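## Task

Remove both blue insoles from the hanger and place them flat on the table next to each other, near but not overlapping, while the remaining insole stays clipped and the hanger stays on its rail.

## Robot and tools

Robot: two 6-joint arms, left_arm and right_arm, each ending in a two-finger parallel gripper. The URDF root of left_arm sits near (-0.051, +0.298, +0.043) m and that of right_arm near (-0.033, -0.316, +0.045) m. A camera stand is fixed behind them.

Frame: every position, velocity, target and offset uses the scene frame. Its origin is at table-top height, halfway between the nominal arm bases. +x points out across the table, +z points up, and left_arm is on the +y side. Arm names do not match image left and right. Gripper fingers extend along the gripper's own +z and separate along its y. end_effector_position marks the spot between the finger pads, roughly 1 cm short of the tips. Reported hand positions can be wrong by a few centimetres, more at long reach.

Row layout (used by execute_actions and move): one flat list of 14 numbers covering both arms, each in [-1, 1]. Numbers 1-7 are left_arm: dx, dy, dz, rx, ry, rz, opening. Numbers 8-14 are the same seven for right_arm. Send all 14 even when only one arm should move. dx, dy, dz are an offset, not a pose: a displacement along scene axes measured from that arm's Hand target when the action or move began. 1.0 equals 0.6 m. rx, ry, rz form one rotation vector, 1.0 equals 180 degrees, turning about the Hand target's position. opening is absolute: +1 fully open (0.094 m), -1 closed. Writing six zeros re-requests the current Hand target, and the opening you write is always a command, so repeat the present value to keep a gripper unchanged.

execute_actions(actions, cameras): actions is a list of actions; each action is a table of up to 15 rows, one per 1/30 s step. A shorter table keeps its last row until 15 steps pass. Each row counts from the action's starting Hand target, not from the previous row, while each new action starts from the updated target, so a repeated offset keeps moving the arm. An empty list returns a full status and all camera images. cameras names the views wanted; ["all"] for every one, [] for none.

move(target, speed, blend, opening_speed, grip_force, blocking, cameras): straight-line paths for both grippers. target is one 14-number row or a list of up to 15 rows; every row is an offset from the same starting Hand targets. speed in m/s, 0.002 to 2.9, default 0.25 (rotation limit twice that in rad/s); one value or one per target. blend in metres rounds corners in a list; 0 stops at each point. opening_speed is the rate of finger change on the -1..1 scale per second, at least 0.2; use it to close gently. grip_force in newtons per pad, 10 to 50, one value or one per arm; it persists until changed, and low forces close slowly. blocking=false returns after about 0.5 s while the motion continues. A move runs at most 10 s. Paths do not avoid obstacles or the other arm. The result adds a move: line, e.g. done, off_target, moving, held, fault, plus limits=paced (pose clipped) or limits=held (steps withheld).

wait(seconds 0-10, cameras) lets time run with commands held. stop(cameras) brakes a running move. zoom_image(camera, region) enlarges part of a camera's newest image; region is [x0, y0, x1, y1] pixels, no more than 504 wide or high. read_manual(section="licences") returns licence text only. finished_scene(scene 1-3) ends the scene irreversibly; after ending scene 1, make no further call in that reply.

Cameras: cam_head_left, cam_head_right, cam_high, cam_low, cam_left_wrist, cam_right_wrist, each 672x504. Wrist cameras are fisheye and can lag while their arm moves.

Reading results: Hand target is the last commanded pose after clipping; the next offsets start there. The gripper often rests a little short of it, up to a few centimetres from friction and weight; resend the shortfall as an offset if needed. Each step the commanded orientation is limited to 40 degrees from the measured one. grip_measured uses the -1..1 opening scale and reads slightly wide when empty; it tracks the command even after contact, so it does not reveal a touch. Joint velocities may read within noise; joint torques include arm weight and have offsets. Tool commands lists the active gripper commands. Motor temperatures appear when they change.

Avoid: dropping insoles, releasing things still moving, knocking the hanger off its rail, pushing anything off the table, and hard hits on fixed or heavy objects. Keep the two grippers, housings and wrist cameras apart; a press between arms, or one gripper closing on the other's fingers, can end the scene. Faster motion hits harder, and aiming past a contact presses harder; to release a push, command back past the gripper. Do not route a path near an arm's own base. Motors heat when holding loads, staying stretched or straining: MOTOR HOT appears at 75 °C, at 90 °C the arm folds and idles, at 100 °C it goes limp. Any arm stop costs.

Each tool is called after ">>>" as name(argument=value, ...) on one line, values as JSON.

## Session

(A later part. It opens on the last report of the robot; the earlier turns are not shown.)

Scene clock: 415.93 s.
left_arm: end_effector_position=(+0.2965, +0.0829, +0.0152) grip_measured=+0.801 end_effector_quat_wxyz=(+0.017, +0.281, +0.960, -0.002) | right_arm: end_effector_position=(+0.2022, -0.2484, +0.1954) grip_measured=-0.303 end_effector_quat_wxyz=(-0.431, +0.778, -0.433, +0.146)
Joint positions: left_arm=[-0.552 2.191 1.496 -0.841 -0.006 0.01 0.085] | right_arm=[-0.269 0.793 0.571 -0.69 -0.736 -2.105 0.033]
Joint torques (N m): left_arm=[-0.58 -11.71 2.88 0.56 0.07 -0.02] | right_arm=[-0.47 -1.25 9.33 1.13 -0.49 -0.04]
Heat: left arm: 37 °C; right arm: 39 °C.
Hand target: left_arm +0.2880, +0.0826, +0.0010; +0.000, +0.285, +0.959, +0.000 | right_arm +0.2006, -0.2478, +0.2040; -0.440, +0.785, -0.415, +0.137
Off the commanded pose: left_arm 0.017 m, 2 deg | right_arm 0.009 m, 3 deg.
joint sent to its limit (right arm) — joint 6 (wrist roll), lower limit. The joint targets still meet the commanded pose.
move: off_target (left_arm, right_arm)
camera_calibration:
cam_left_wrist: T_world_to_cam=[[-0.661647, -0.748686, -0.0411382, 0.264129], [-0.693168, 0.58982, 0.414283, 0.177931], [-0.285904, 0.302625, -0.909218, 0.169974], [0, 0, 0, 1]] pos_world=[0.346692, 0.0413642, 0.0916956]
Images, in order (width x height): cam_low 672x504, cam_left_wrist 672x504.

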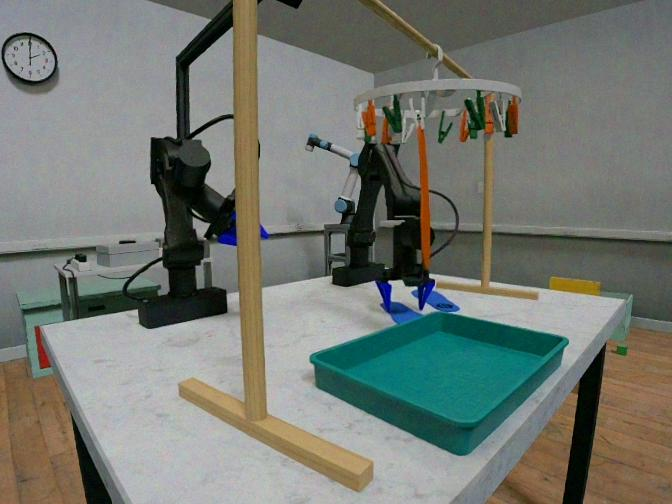

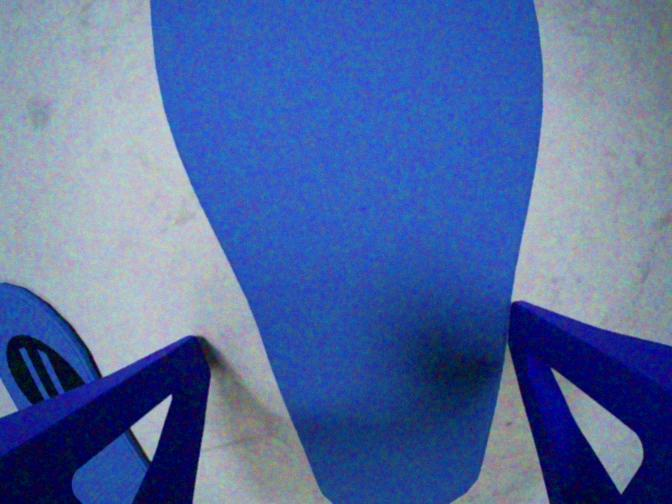

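>>> move(target=[[0,0,0.03,0,0,0,0.8,0,0,0,0,0,0,-0.3],[-0.015,-0.003,0.02,0,0,0,0.8,0,0,0,0,0,0,-0.3],[-0.015,-0.003,-0.006,0,0,0,0.8,0,0,0,0,0,0,-0.3]], speed=[0.06,0.06,0.04], cameras=["cam_low","cam_left_wrist"])

>>> zoom_image(camera="cam_low", region=[340, 250, 480, 350])

Scene clock: 429.23 s.
left_arm: end_effector_position=(+0.2840, +0.0827, +0.0115) grip_measured=+0.801 end_effector_quat_wxyz=(+0.005, +0.286, +0.958, +0.004) | right_arm: end_effector_position=(+0.2022, -0.2484, +0.1954) grip_measured=-0.303 end_effector_quat_wxyz=(-0.431, +0.778, -0.433, +0.146)
Joint positions: left_arm=[-0.572 2.185 1.471 -0.85 -0.011 0 0.085] | right_arm=[-0.269 0.793 0.571 -0.69 -0.736 -2.105 0.033]
Joint torques (N m): left_arm=[-0.32 -12.27 1.59 0.77 0.12 -0.09] | right_arm=[-0.53 -1.22 9.35 1.14 -0.49 -0.03]
Heat: left arm: 38 °C; right arm: 39 °C.
Hand target: left_arm +0.2790, +0.0808, -0.0027; +0.000, +0.285, +0.959, +0.000 | right_arm +0.2006, -0.2478, +0.2040; -0.440, +0.785, -0.415, +0.137
Off the commanded pose: left_arm 0.015 m, 1 deg | right_arm 0.009 m, 3 deg.
joint sent to its limit (right arm) — joint 6 (wrist roll), lower limit. The joint targets still meet the commanded pose.
move: off_target (left_arm, right_arm)
camera_calibration:
cam_left_wrist: T_world_to_cam=[[-0.669554, -0.741611, -0.0413625, 0.25724], [-0.678703, 0.588234, 0.439709, 0.166726], [-0.301762, 0.322481, -0.897188, 0.165926], [0, 0, 0, 1]] pos_world=[0.335464, 0.03919, 0.0861961]
Images, in order (width x height): cam_low 672x504, cam_left_wrist 672x504.

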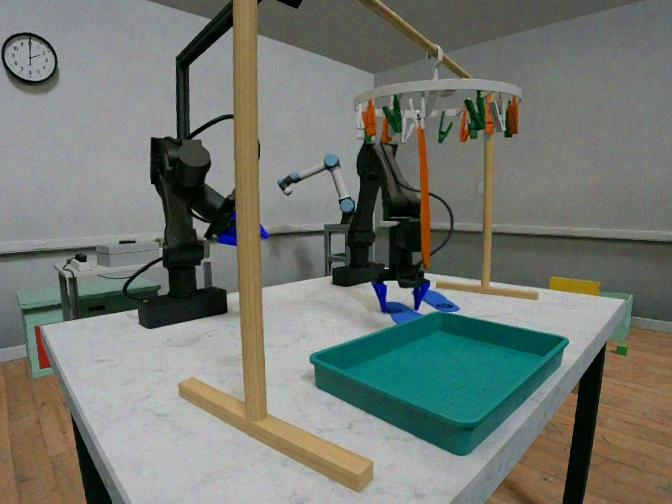

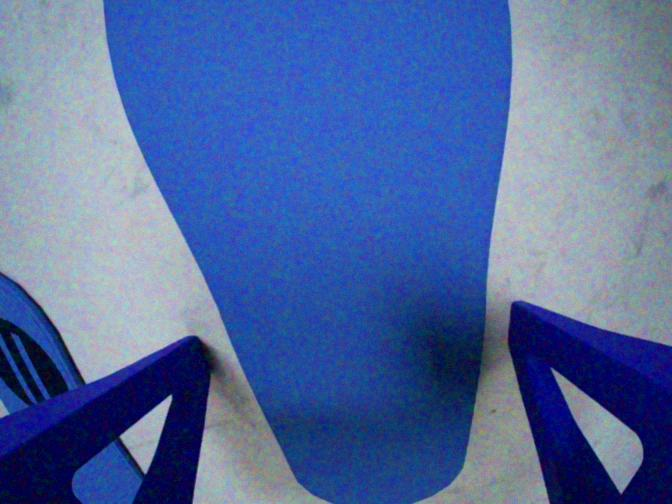

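Scaled by 3.600 from the camera's 672x504 image, which has a finer 960x720 frame.

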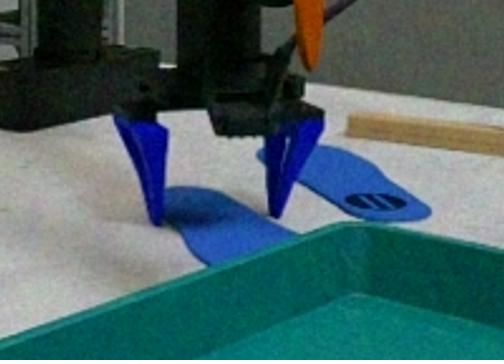

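>>> move(target=[[0,0,0,0,0,0,-0.1,0,0,0,0,0,0,-0.3],[0,0,0.034,0,0,0,-0.1,0,0,0,0,0,0,-0.3],[-0.08,0.075,0.034,0,0,-0.012,-0.1,0,0,0,0,0,0,-0.3]], speed=[0.05,0.05,0.1], grip_force=[20, 50], opening_speed=0.5, cameras=["cam_high","cam_low","cam_left_wrist"])

>>> zoom_image(camera="cam_low", region=[340, 250, 480, 350])

Scene clock: 455.57 s.
left_arm: end_effector_position=(+0.2308, +0.1250, +0.0133) grip_measured=-0.098 end_effector_quat_wxyz=(-0.008, +0.300, +0.954, +0.005) | right_arm: end_effector_position=(+0.2022, -0.2484, +0.1954) grip_measured=-0.303 end_effector_quat_wxyz=(-0.431, +0.778, -0.433, +0.146)
Joint positions: left_arm=[-0.55 1.98 1.152 -0.76 -0.006 0.051 0.042] | right_arm=[-0.269 0.793 0.571 -0.69 -0.736 -2.105 0.033]
Joint torques (N m): left_arm=[0.58 -13.68 2.37 0.35 0.09 0.07] | right_arm=[-0.51 -1.22 9.32 1.14 -0.47 -0.02]
Heat: left arm: 40 °C; right arm: 39 °C.
Hand target: left_arm +0.2310, +0.1257, +0.0177; +0.000, +0.303, +0.953, -0.001 | right_arm +0.2006, -0.2478, +0.2040; -0.440, +0.785, -0.415, +0.137
Off the commanded pose: left_arm 0.004 m, 1 deg | right_arm 0.009 m, 3 deg.
joint sent to its limit (right arm) — joint 6 (wrist roll), lower limit. The joint targets still meet the commanded pose.
grip_force (N): 20, 50
move: off_target (right_arm)
camera_calibration:
cam_left_wrist: T_world_to_cam=[[-0.692389, -0.720821, -0.0318483, 0.255604], [-0.650245, 0.604251, 0.460502, 0.0961003], [-0.312695, 0.339556, -0.887087, 0.138094], [0, 0, 0, 1]] pos_world=[0.282648, 0.0792853, 0.0863877]
Images, in order (width x height): cam_high 672x504, cam_low 672x504, cam_left_wrist 672x504.

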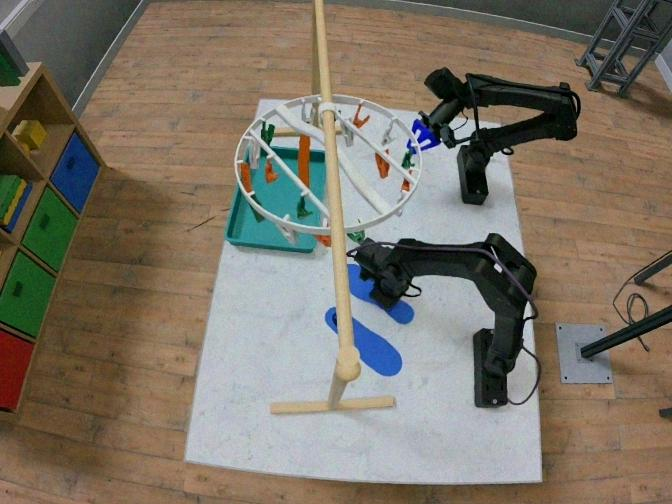

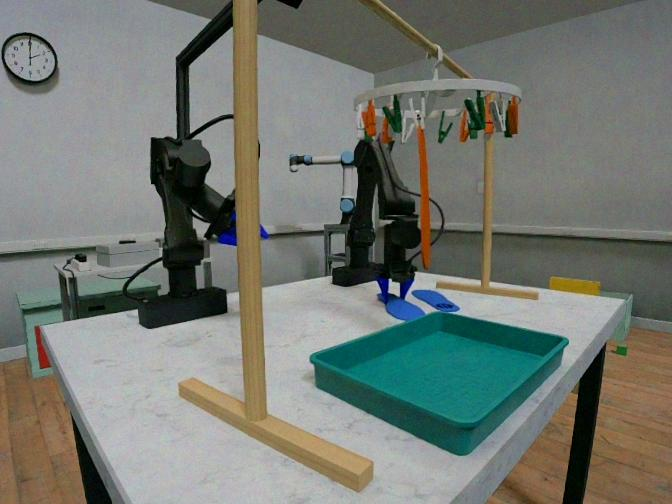

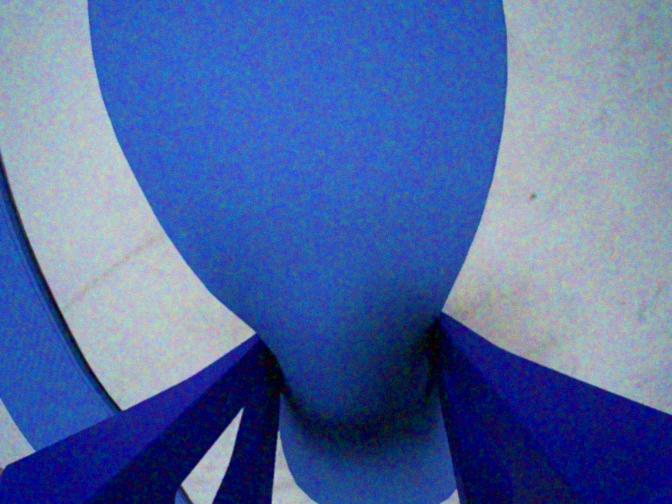

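Scaled by 3.600 from the camera's 672x504 image, which has a finer 960x720 frame.

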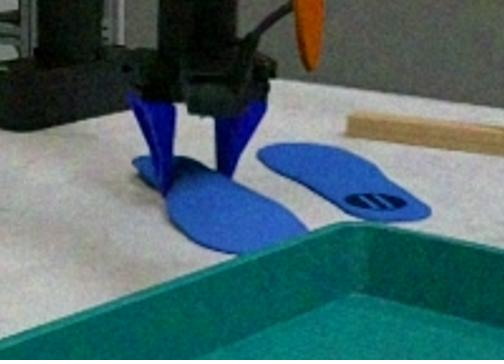

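>>> move(target=[[-0.041,0.074,0,0,0,-0.004,-0.1,0,0,0,0,0,0,-0.3],[-0.041,0.074,-0.018,0,0,-0.004,-0.1,0,0,0,0,0,0,-0.3]], speed=[0.1,0.05], cameras=["cam_high","cam_left_wrist"])

Scene clock: 468.47 s.
left_arm: end_effector_position=(+0.2093, +0.1681, +0.0112) grip_measured=-0.098 end_effector_quat_wxyz=(+0.004, +0.306, +0.952, +0.002) | right_arm: end_effector_position=(+0.2022, -0.2484, +0.1954) grip_measured=-0.303 end_effector_quat_wxyz=(-0.431, +0.778, -0.433, +0.146)
Joint positions: left_arm=[-0.462 1.838 0.939 -0.665 -0.005 0.151 0.042] | right_arm=[-0.269 0.793 0.571 -0.69 -0.736 -2.105 0.033]
Joint torques (N m): left_arm=[0.51 -9.11 2.22 0.49 0.08 0.11] | right_arm=[-0.53 -1.25 9.31 1.14 -0.47 -0.04]
Heat: left arm: 38 °C; right arm: 39 °C.
Hand target: left_arm +0.2064, +0.1701, +0.0070; +0.000, +0.309, +0.951, -0.001 | right_arm +0.2006, -0.2478, +0.2040; -0.440, +0.785, -0.415, +0.137
Off the commanded pose: left_arm 0.006 m, 1 deg | right_arm 0.009 m, 3 deg.
joint sent to its limit (right arm) — joint 6 (wrist roll), lower limit. The joint targets still meet the commanded pose.
grip_force (N): 20, 50
move: off_target (right_arm)
camera_calibration:
cam_left_wrist: T_world_to_cam=[[-0.700245, -0.712981, -0.0362629, 0.271994], [-0.651914, 0.617914, 0.439534, 0.0552356], [-0.290972, 0.331422, -0.897493, 0.111762], [0, 0, 0, 1]] pos_world=[0.258991, 0.122755, 0.0858909]
Images, in order (width x height): cam_high 672x504, cam_left_wrist 672x504.

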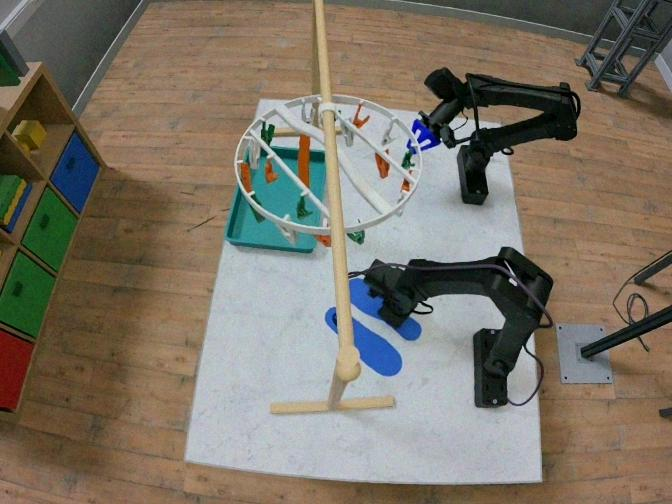

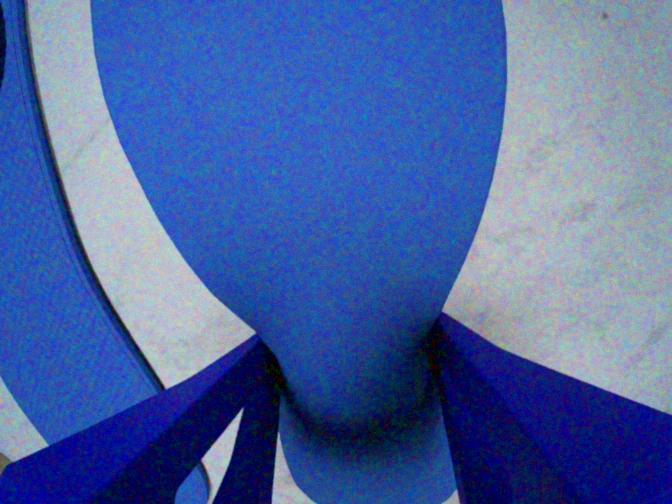

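>>> move(target=[[-0.01,0.018,0,0,0,0,-0.1,0,0,0,0,0,0,-0.3],[-0.01,0.018,0,0,0,0,0.62,0,0,0,0,0,0,-0.3]], speed=0.06, grip_force=50, opening_speed=0.4, cameras=["cam_low","cam_left_wrist"])

>>> zoom_image(camera="cam_low", region=[340, 250, 480, 350])

Scene clock: 482.03 s.
left_arm: end_effector_position=(+0.2086, +0.1711, +0.0114) grip_measured=+0.618 end_effector_quat_wxyz=(+0.015, +0.310, +0.951, -0.008) | right_arm: end_effector_position=(+0.2022, -0.2484, +0.1954) grip_measured=-0.303 end_effector_quat_wxyz=(-0.431, +0.778, -0.433, +0.146)
Joint positions: left_arm=[-0.445 1.812 0.904 -0.632 0.011 0.177 0.076] | right_arm=[-0.269 0.793 0.571 -0.69 -0.736 -2.105 0.033]
Joint torques (N m): left_arm=[1.06 -9.33 1.62 0.36 -0.07 0.08] | right_arm=[-0.51 -1.22 9.36 1.12 -0.48 -0.03]
Heat: left arm: 37 °C; right arm: 39 °C.
Hand target: left_arm +0.2003, +0.1810, +0.0070; +0.000, +0.308, +0.951, -0.001 | right_arm +0.2006, -0.2478, +0.2040; -0.440, +0.785, -0.415, +0.137
Off the commanded pose: left_arm 0.014 m, 2 deg | right_arm 0.009 m, 3 deg.
joint sent to its limit (right arm) — joint 6 (wrist roll), lower limit. The joint targets still meet the commanded pose.
move: off_target (left_arm, right_arm); target 2's new opening was sent with left_arm's hand 0.013 m and 2 deg from that target
camera_calibration:
cam_left_wrist: T_world_to_cam=[[-0.705649, -0.707964, -0.0290829, 0.273911], [-0.652986, 0.63382, 0.414586, 0.050705], [-0.275078, 0.311543, -0.909545, 0.110977], [0, 0, 0, 1]] pos_world=[0.256922, 0.127207, 0.0878832]
Images, in order (width x height): cam_low 672x504, cam_left_wrist 672x504.

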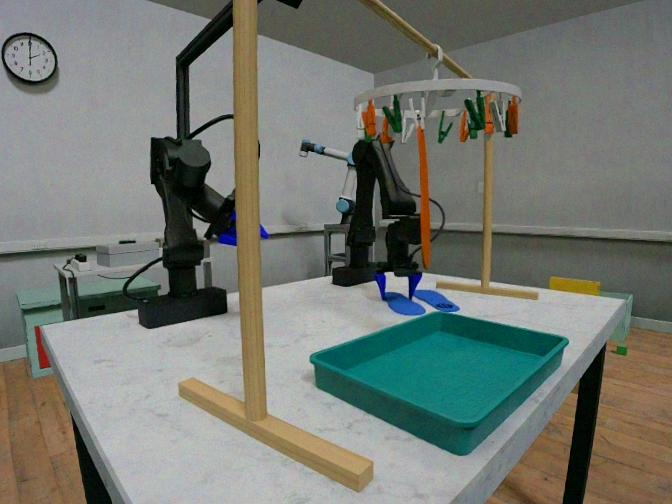

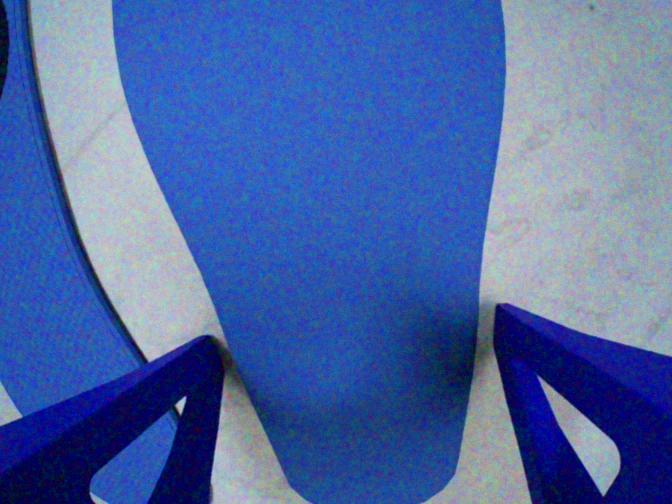

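Scaled by 3.600 from the camera's 672x504 image, which has a finer 960x720 frame.

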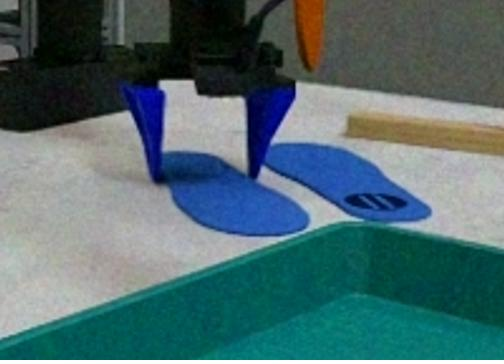

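Free; lift straight up.

>>> move(target=[[0.0,0,0.08,0,0,0,0.62,0,0,0,0,0,0,-0.3],[-0.01,0.05,0.25,0,0,0,0.62,0,0,0,0,0,0,-0.3]], speed=[0.08,0.25], blend=[0.02,0], cameras=["cam_high","cam_low","cam_head_left","cam_left_wrist"])

Scene clock: 488.53 s.
left_arm: end_effector_position=(+0.1935, +0.2090, +0.1530) grip_measured=+0.618 end_effector_quat_wxyz=(-0.001, +0.306, +0.952, -0.002) | right_arm: end_effector_position=(+0.2022, -0.2484, +0.1954) grip_measured=-0.303 end_effector_quat_wxyz=(-0.431, +0.778, -0.433, +0.146)
Joint positions: left_arm=[-0.343 1.53 1.204 -1.246 0.004 0.271 0.076] | right_arm=[-0.269 0.793 0.571 -0.69 -0.736 -2.105 0.033]
Joint torques (N m): left_arm=[0.55 -7.51 5.29 0.26 -0.01 0.11] | right_arm=[-0.47 -1.24 9.33 1.13 -0.48 -0.02]
Heat: left arm: 36 °C; right arm: 39 °C.
Hand target: left_arm +0.1943, +0.2110, +0.1570; +0.000, +0.309, +0.951, -0.001 | right_arm +0.2006, -0.2478, +0.2040; -0.440, +0.785, -0.415, +0.137
Off the commanded pose: left_arm 0.004 m, 0 deg | right_arm 0.009 m, 3 deg.
joint sent to its limit (right arm) — joint 6 (wrist roll), lower limit. The joint targets still meet the commanded pose.
move: off_target (right_arm)
camera_calibration:
cam_left_wrist: T_world_to_cam=[[-0.701145, -0.712596, -0.0245503, 0.293609], [-0.646259, 0.620572, 0.444117, -0.0449255], [-0.301241, 0.327256, -0.895632, 0.22355], [0, 0, 0, 1]] pos_world=[0.244171, 0.163946, 0.227379]
Images, in order (width x height): cam_head_left 672x504, cam_high 672x504, cam_low 672x504, cam_left_wrist 672x504.

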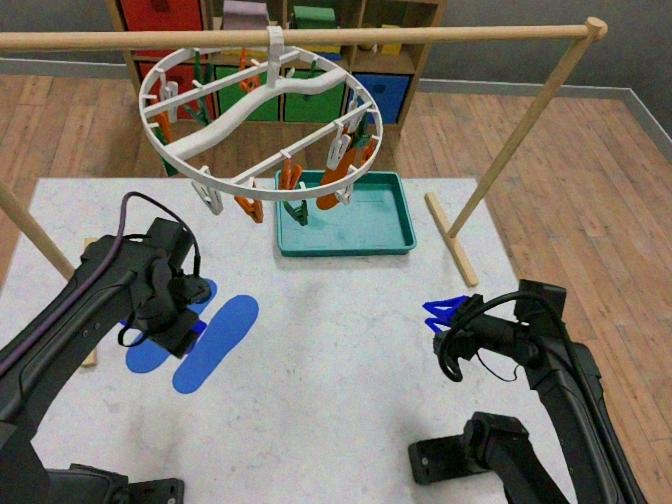

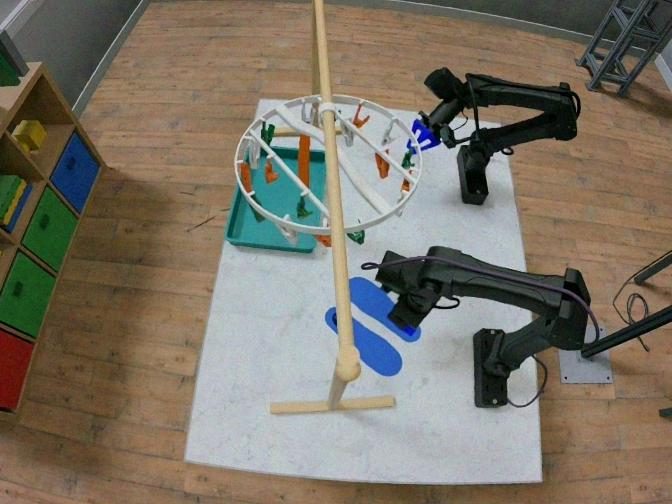

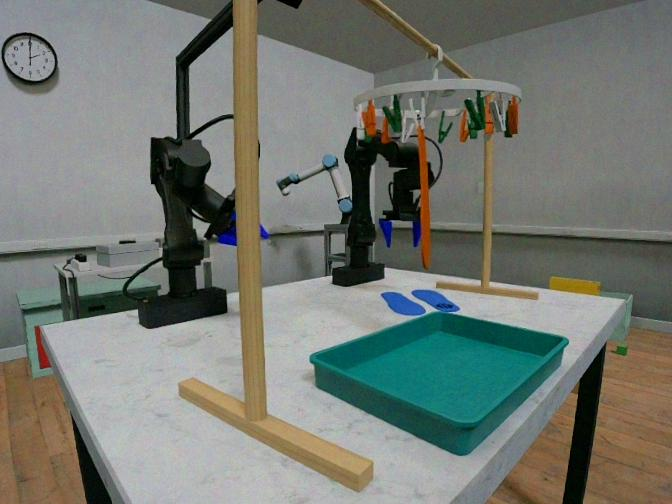

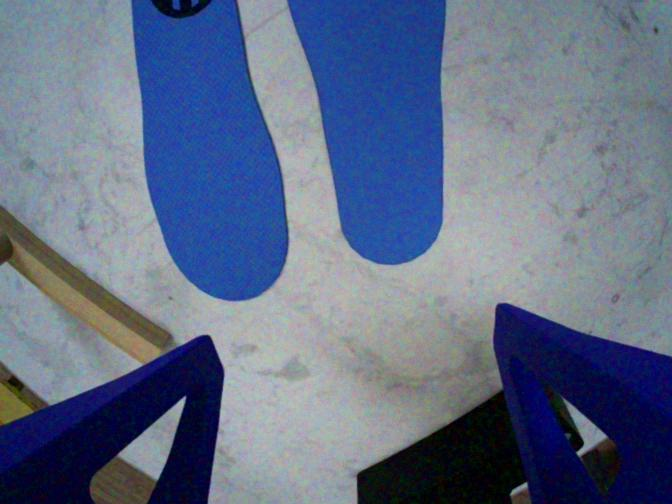

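>>> move(target=[[0.046,-0.207,-0.05,0,0,0,-1,0,0,0,0,0,0,-0.3],[0.046,-0.207,-0.25,0,0,0,-1,0,0,0,0,0,0,-0.3]], speed=[0.2,0.1], blend=[0.02,0], cameras=["cam_left_wrist","cam_low"])

>>> zoom_image(camera="cam_low", region=[340, 250, 480, 350])

Scene clock: 508.33 s.
left_arm: end_effector_position=(+0.2270, +0.0840, +0.0168) grip_measured=-0.990 end_effector_quat_wxyz=(+0.012, +0.313, +0.950, -0.005) | right_arm: end_effector_position=(+0.2022, -0.2484, +0.1954) grip_measured=-0.303 end_effector_quat_wxyz=(-0.431, +0.778, -0.433, +0.146)
Joint positions: left_arm=[-0.651 2.003 1.203 -0.744 0.001 -0.024 0] | right_arm=[-0.269 0.793 0.571 -0.69 -0.736 -2.105 0.033]
Joint torques (N m): left_arm=[-0.14 -9.96 2.7 0.44 0.01 -0.11] | right_arm=[-0.51 -1.25 9.33 1.13 -0.45 -0.03]
Heat: left arm: 35 °C; right arm: 40 °C.
Hand target: left_arm +0.2220, +0.0868, +0.0070; +0.000, +0.309, +0.951, -0.001 | right_arm +0.2006, -0.2478, +0.2040; -0.440, +0.785, -0.415, +0.137
Off the commanded pose: left_arm 0.011 m, 2 deg | right_arm 0.009 m, 3 deg.
joint sent to its limit (right arm) — joint 6 (wrist roll), lower limit. The joint targets still meet the commanded pose.
move: off_target (left_arm, right_arm)
camera_calibration:
cam_left_wrist: T_world_to_cam=[[-0.710181, -0.703307, -0.0316654, 0.226044], [-0.647735, 0.63512, 0.420787, 0.114258], [-0.275831, 0.319345, -0.906607, 0.14748], [0, 0, 0, 1]] pos_world=[0.275221, 0.0393138, 0.0927858]
Images, in order (width x height): cam_low 672x504, cam_left_wrist 672x504.

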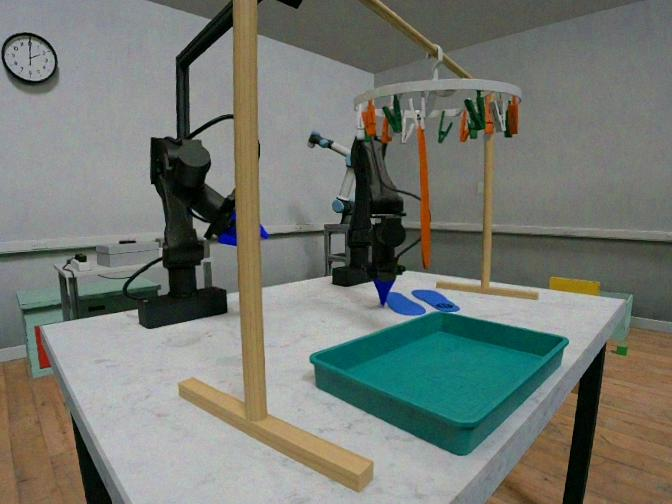

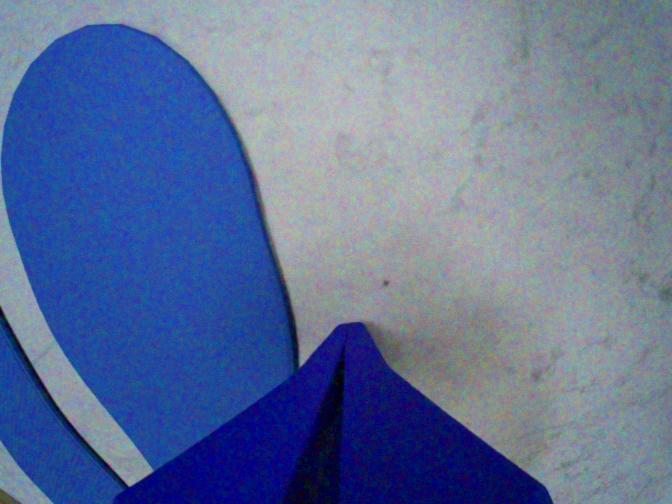

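Scaled by 3.600 from the camera's 672x504 image, which has a finer 960x720 frame.

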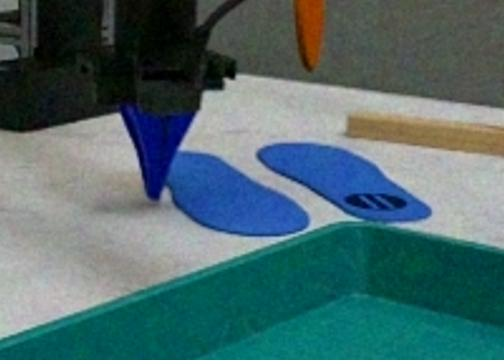

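>>> move(target=[[0,0,-0.014,0,0,0,-1,0,0,0,0,0,0,-0.3],[0.018,0.026,-0.014,0,0,0,-1,0,0,0,0,0,0,-0.3]], speed=[0.04,0.04], cameras=["cam_left_wrist","cam_low","cam_high"])

>>> zoom_image(camera="cam_low", region=[340, 250, 480, 350])

Scene clock: 517.63 s.
left_arm: end_effector_position=(+0.2383, +0.0947, +0.0117) grip_measured=-0.990 end_effector_quat_wxyz=(+0.017, +0.306, +0.952, -0.008) | right_arm: end_effector_position=(+0.2022, -0.2484, +0.1954) grip_measured=-0.303 end_effector_quat_wxyz=(-0.431, +0.778, -0.433, +0.146)
Joint positions: left_arm=[-0.606 2.014 1.195 -0.714 0.004 0.008 0] | right_arm=[-0.269 0.793 0.571 -0.69 -0.736 -2.105 0.033]
Joint torques (N m): left_arm=[0.66 -9.54 2.25 0.53 0 0.14] | right_arm=[-0.5 -1.21 9.36 1.14 -0.46 -0.03]
Heat: left arm: 34 °C; right arm: 40 °C.
Hand target: left_arm +0.2327, +0.1025, -0.0014; +0.000, +0.308, +0.951, +0.000 | right_arm +0.2006, -0.2478, +0.2040; -0.440, +0.785, -0.415, +0.137
Off the commanded pose: left_arm 0.016 m, 2 deg | right_arm 0.009 m, 3 deg.
joint sent to its limit (right arm) — joint 6 (wrist roll), lower limit. The joint targets still meet the commanded pose.
move: off_target (left_arm, right_arm)
camera_calibration:
cam_left_wrist: T_world_to_cam=[[-0.700789, -0.712678, -0.0313823, 0.240069], [-0.659255, 0.630196, 0.410165, 0.120287], [-0.272539, 0.308128, -0.911471, 0.143054], [0, 0, 0, 1]] pos_world=[0.286526, 0.0512087, 0.0885857]
Images, in order (width x height): cam_high 672x504, cam_low 672x504, cam_left_wrist 672x504.

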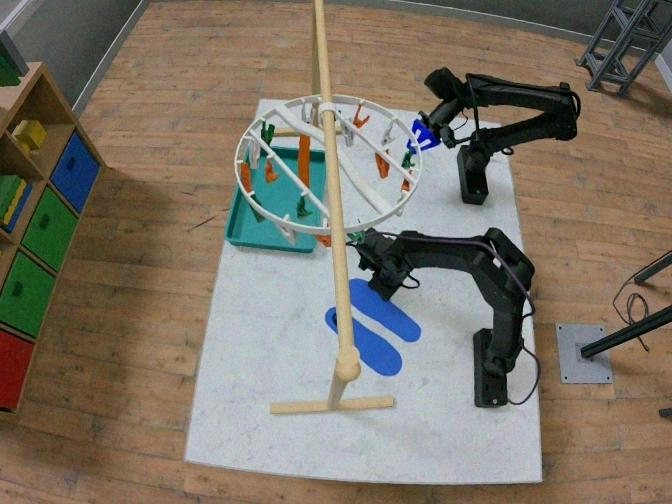

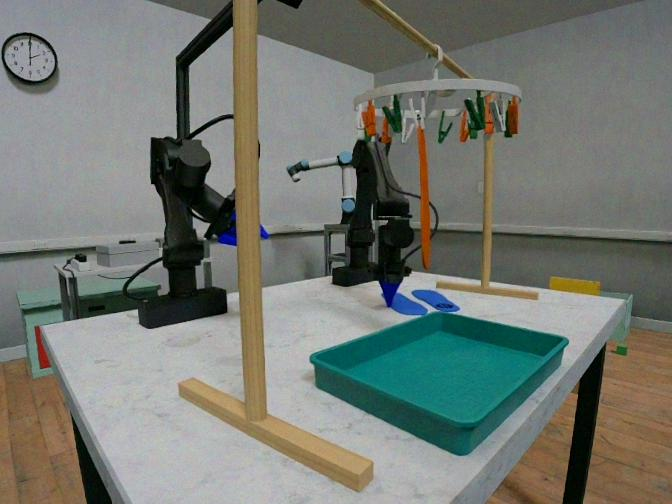

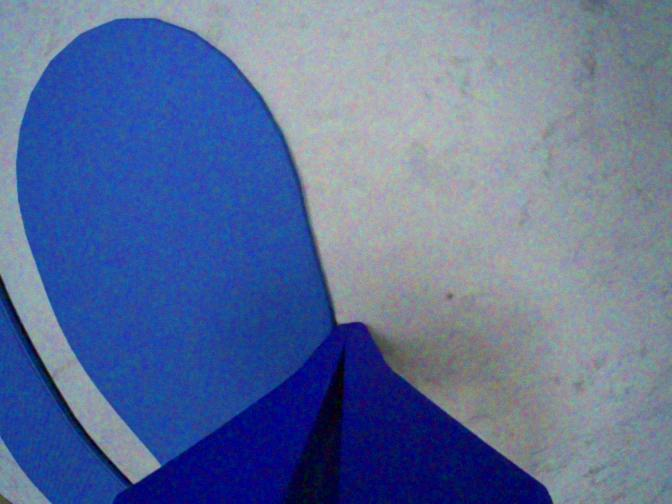

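Scaled by 3.600 from the camera's 672x504 image, which has a finer 960x720 frame.

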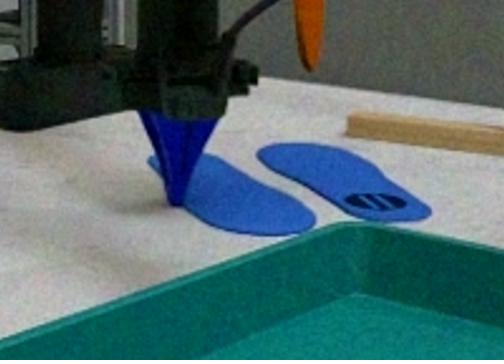

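>>> move(target=[[-0.012,-0.03,0.02,0,0,0,-1,0,0,0,0,0,0,-0.3],[-0.03,-0.04,0.25,0,0,0,-1,0,0,0,0,0,0,-0.3]], speed=[0.1,0.25], blend=[0.01,0], cameras=["cam_high","cam_low","cam_head_left"])

Scene clock: 523.83 s.
left_arm: end_effector_position=(+0.2160, +0.0803, +0.1443) grip_measured=-0.990 end_effector_quat_wxyz=(-0.001, +0.311, +0.950, +0.000) | right_arm: end_effector_position=(+0.2022, -0.2484, +0.1954) grip_measured=-0.303 end_effector_quat_wxyz=(-0.431, +0.778, -0.433, +0.146)
Joint positions: left_arm=[-0.68 1.853 1.533 -1.252 0 -0.056 0] | right_arm=[-0.269 0.793 0.571 -0.69 -0.736 -2.105 0.033]
Joint torques (N m): left_arm=[-0.38 -11.36 5.29 0.2 0.02 -0.13] | right_arm=[-0.51 -1.28 9.32 1.13 -0.48 -0.04]
Heat: left arm: 34 °C; right arm: 40 °C.
Hand target: left_arm +0.2147, +0.0785, +0.1485; +0.000, +0.308, +0.951, +0.000 | right_arm +0.2006, -0.2478, +0.2040; -0.440, +0.785, -0.415, +0.137
Off the commanded pose: left_arm 0.005 m, 0 deg | right_arm 0.009 m, 3 deg.
joint sent to its limit (right arm) — joint 6 (wrist roll), lower limit. The joint targets still meet the commanded pose.
move: off_target (right_arm)
Images, in order (width x height): cam_head_left 672x504, cam_high 672x504, cam_low 672x504.

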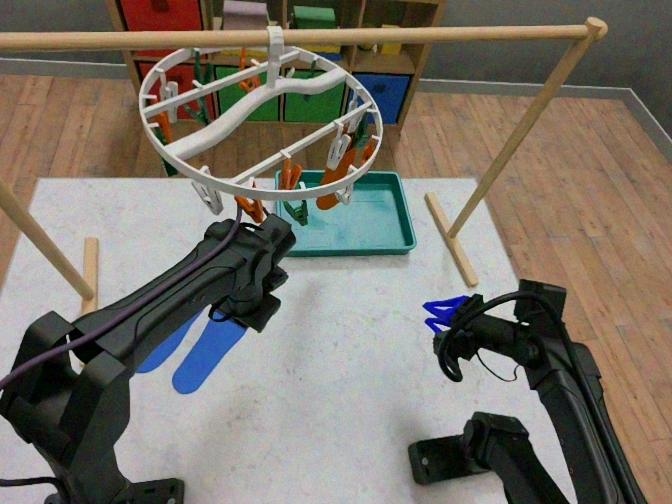

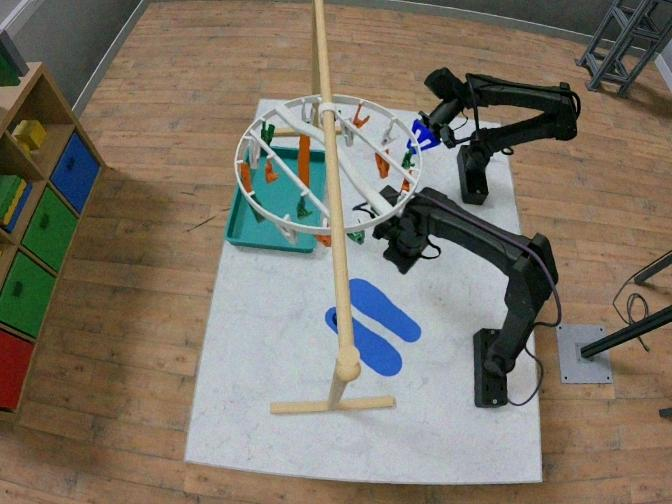

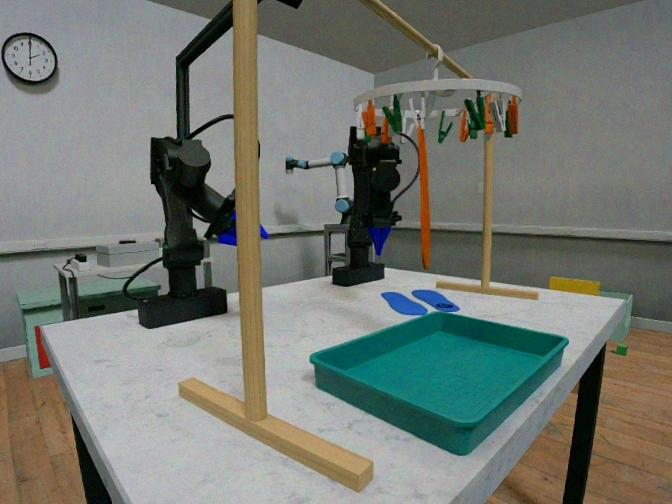

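>>> finished_scene(scene=3)

The scene is finished: the task was done.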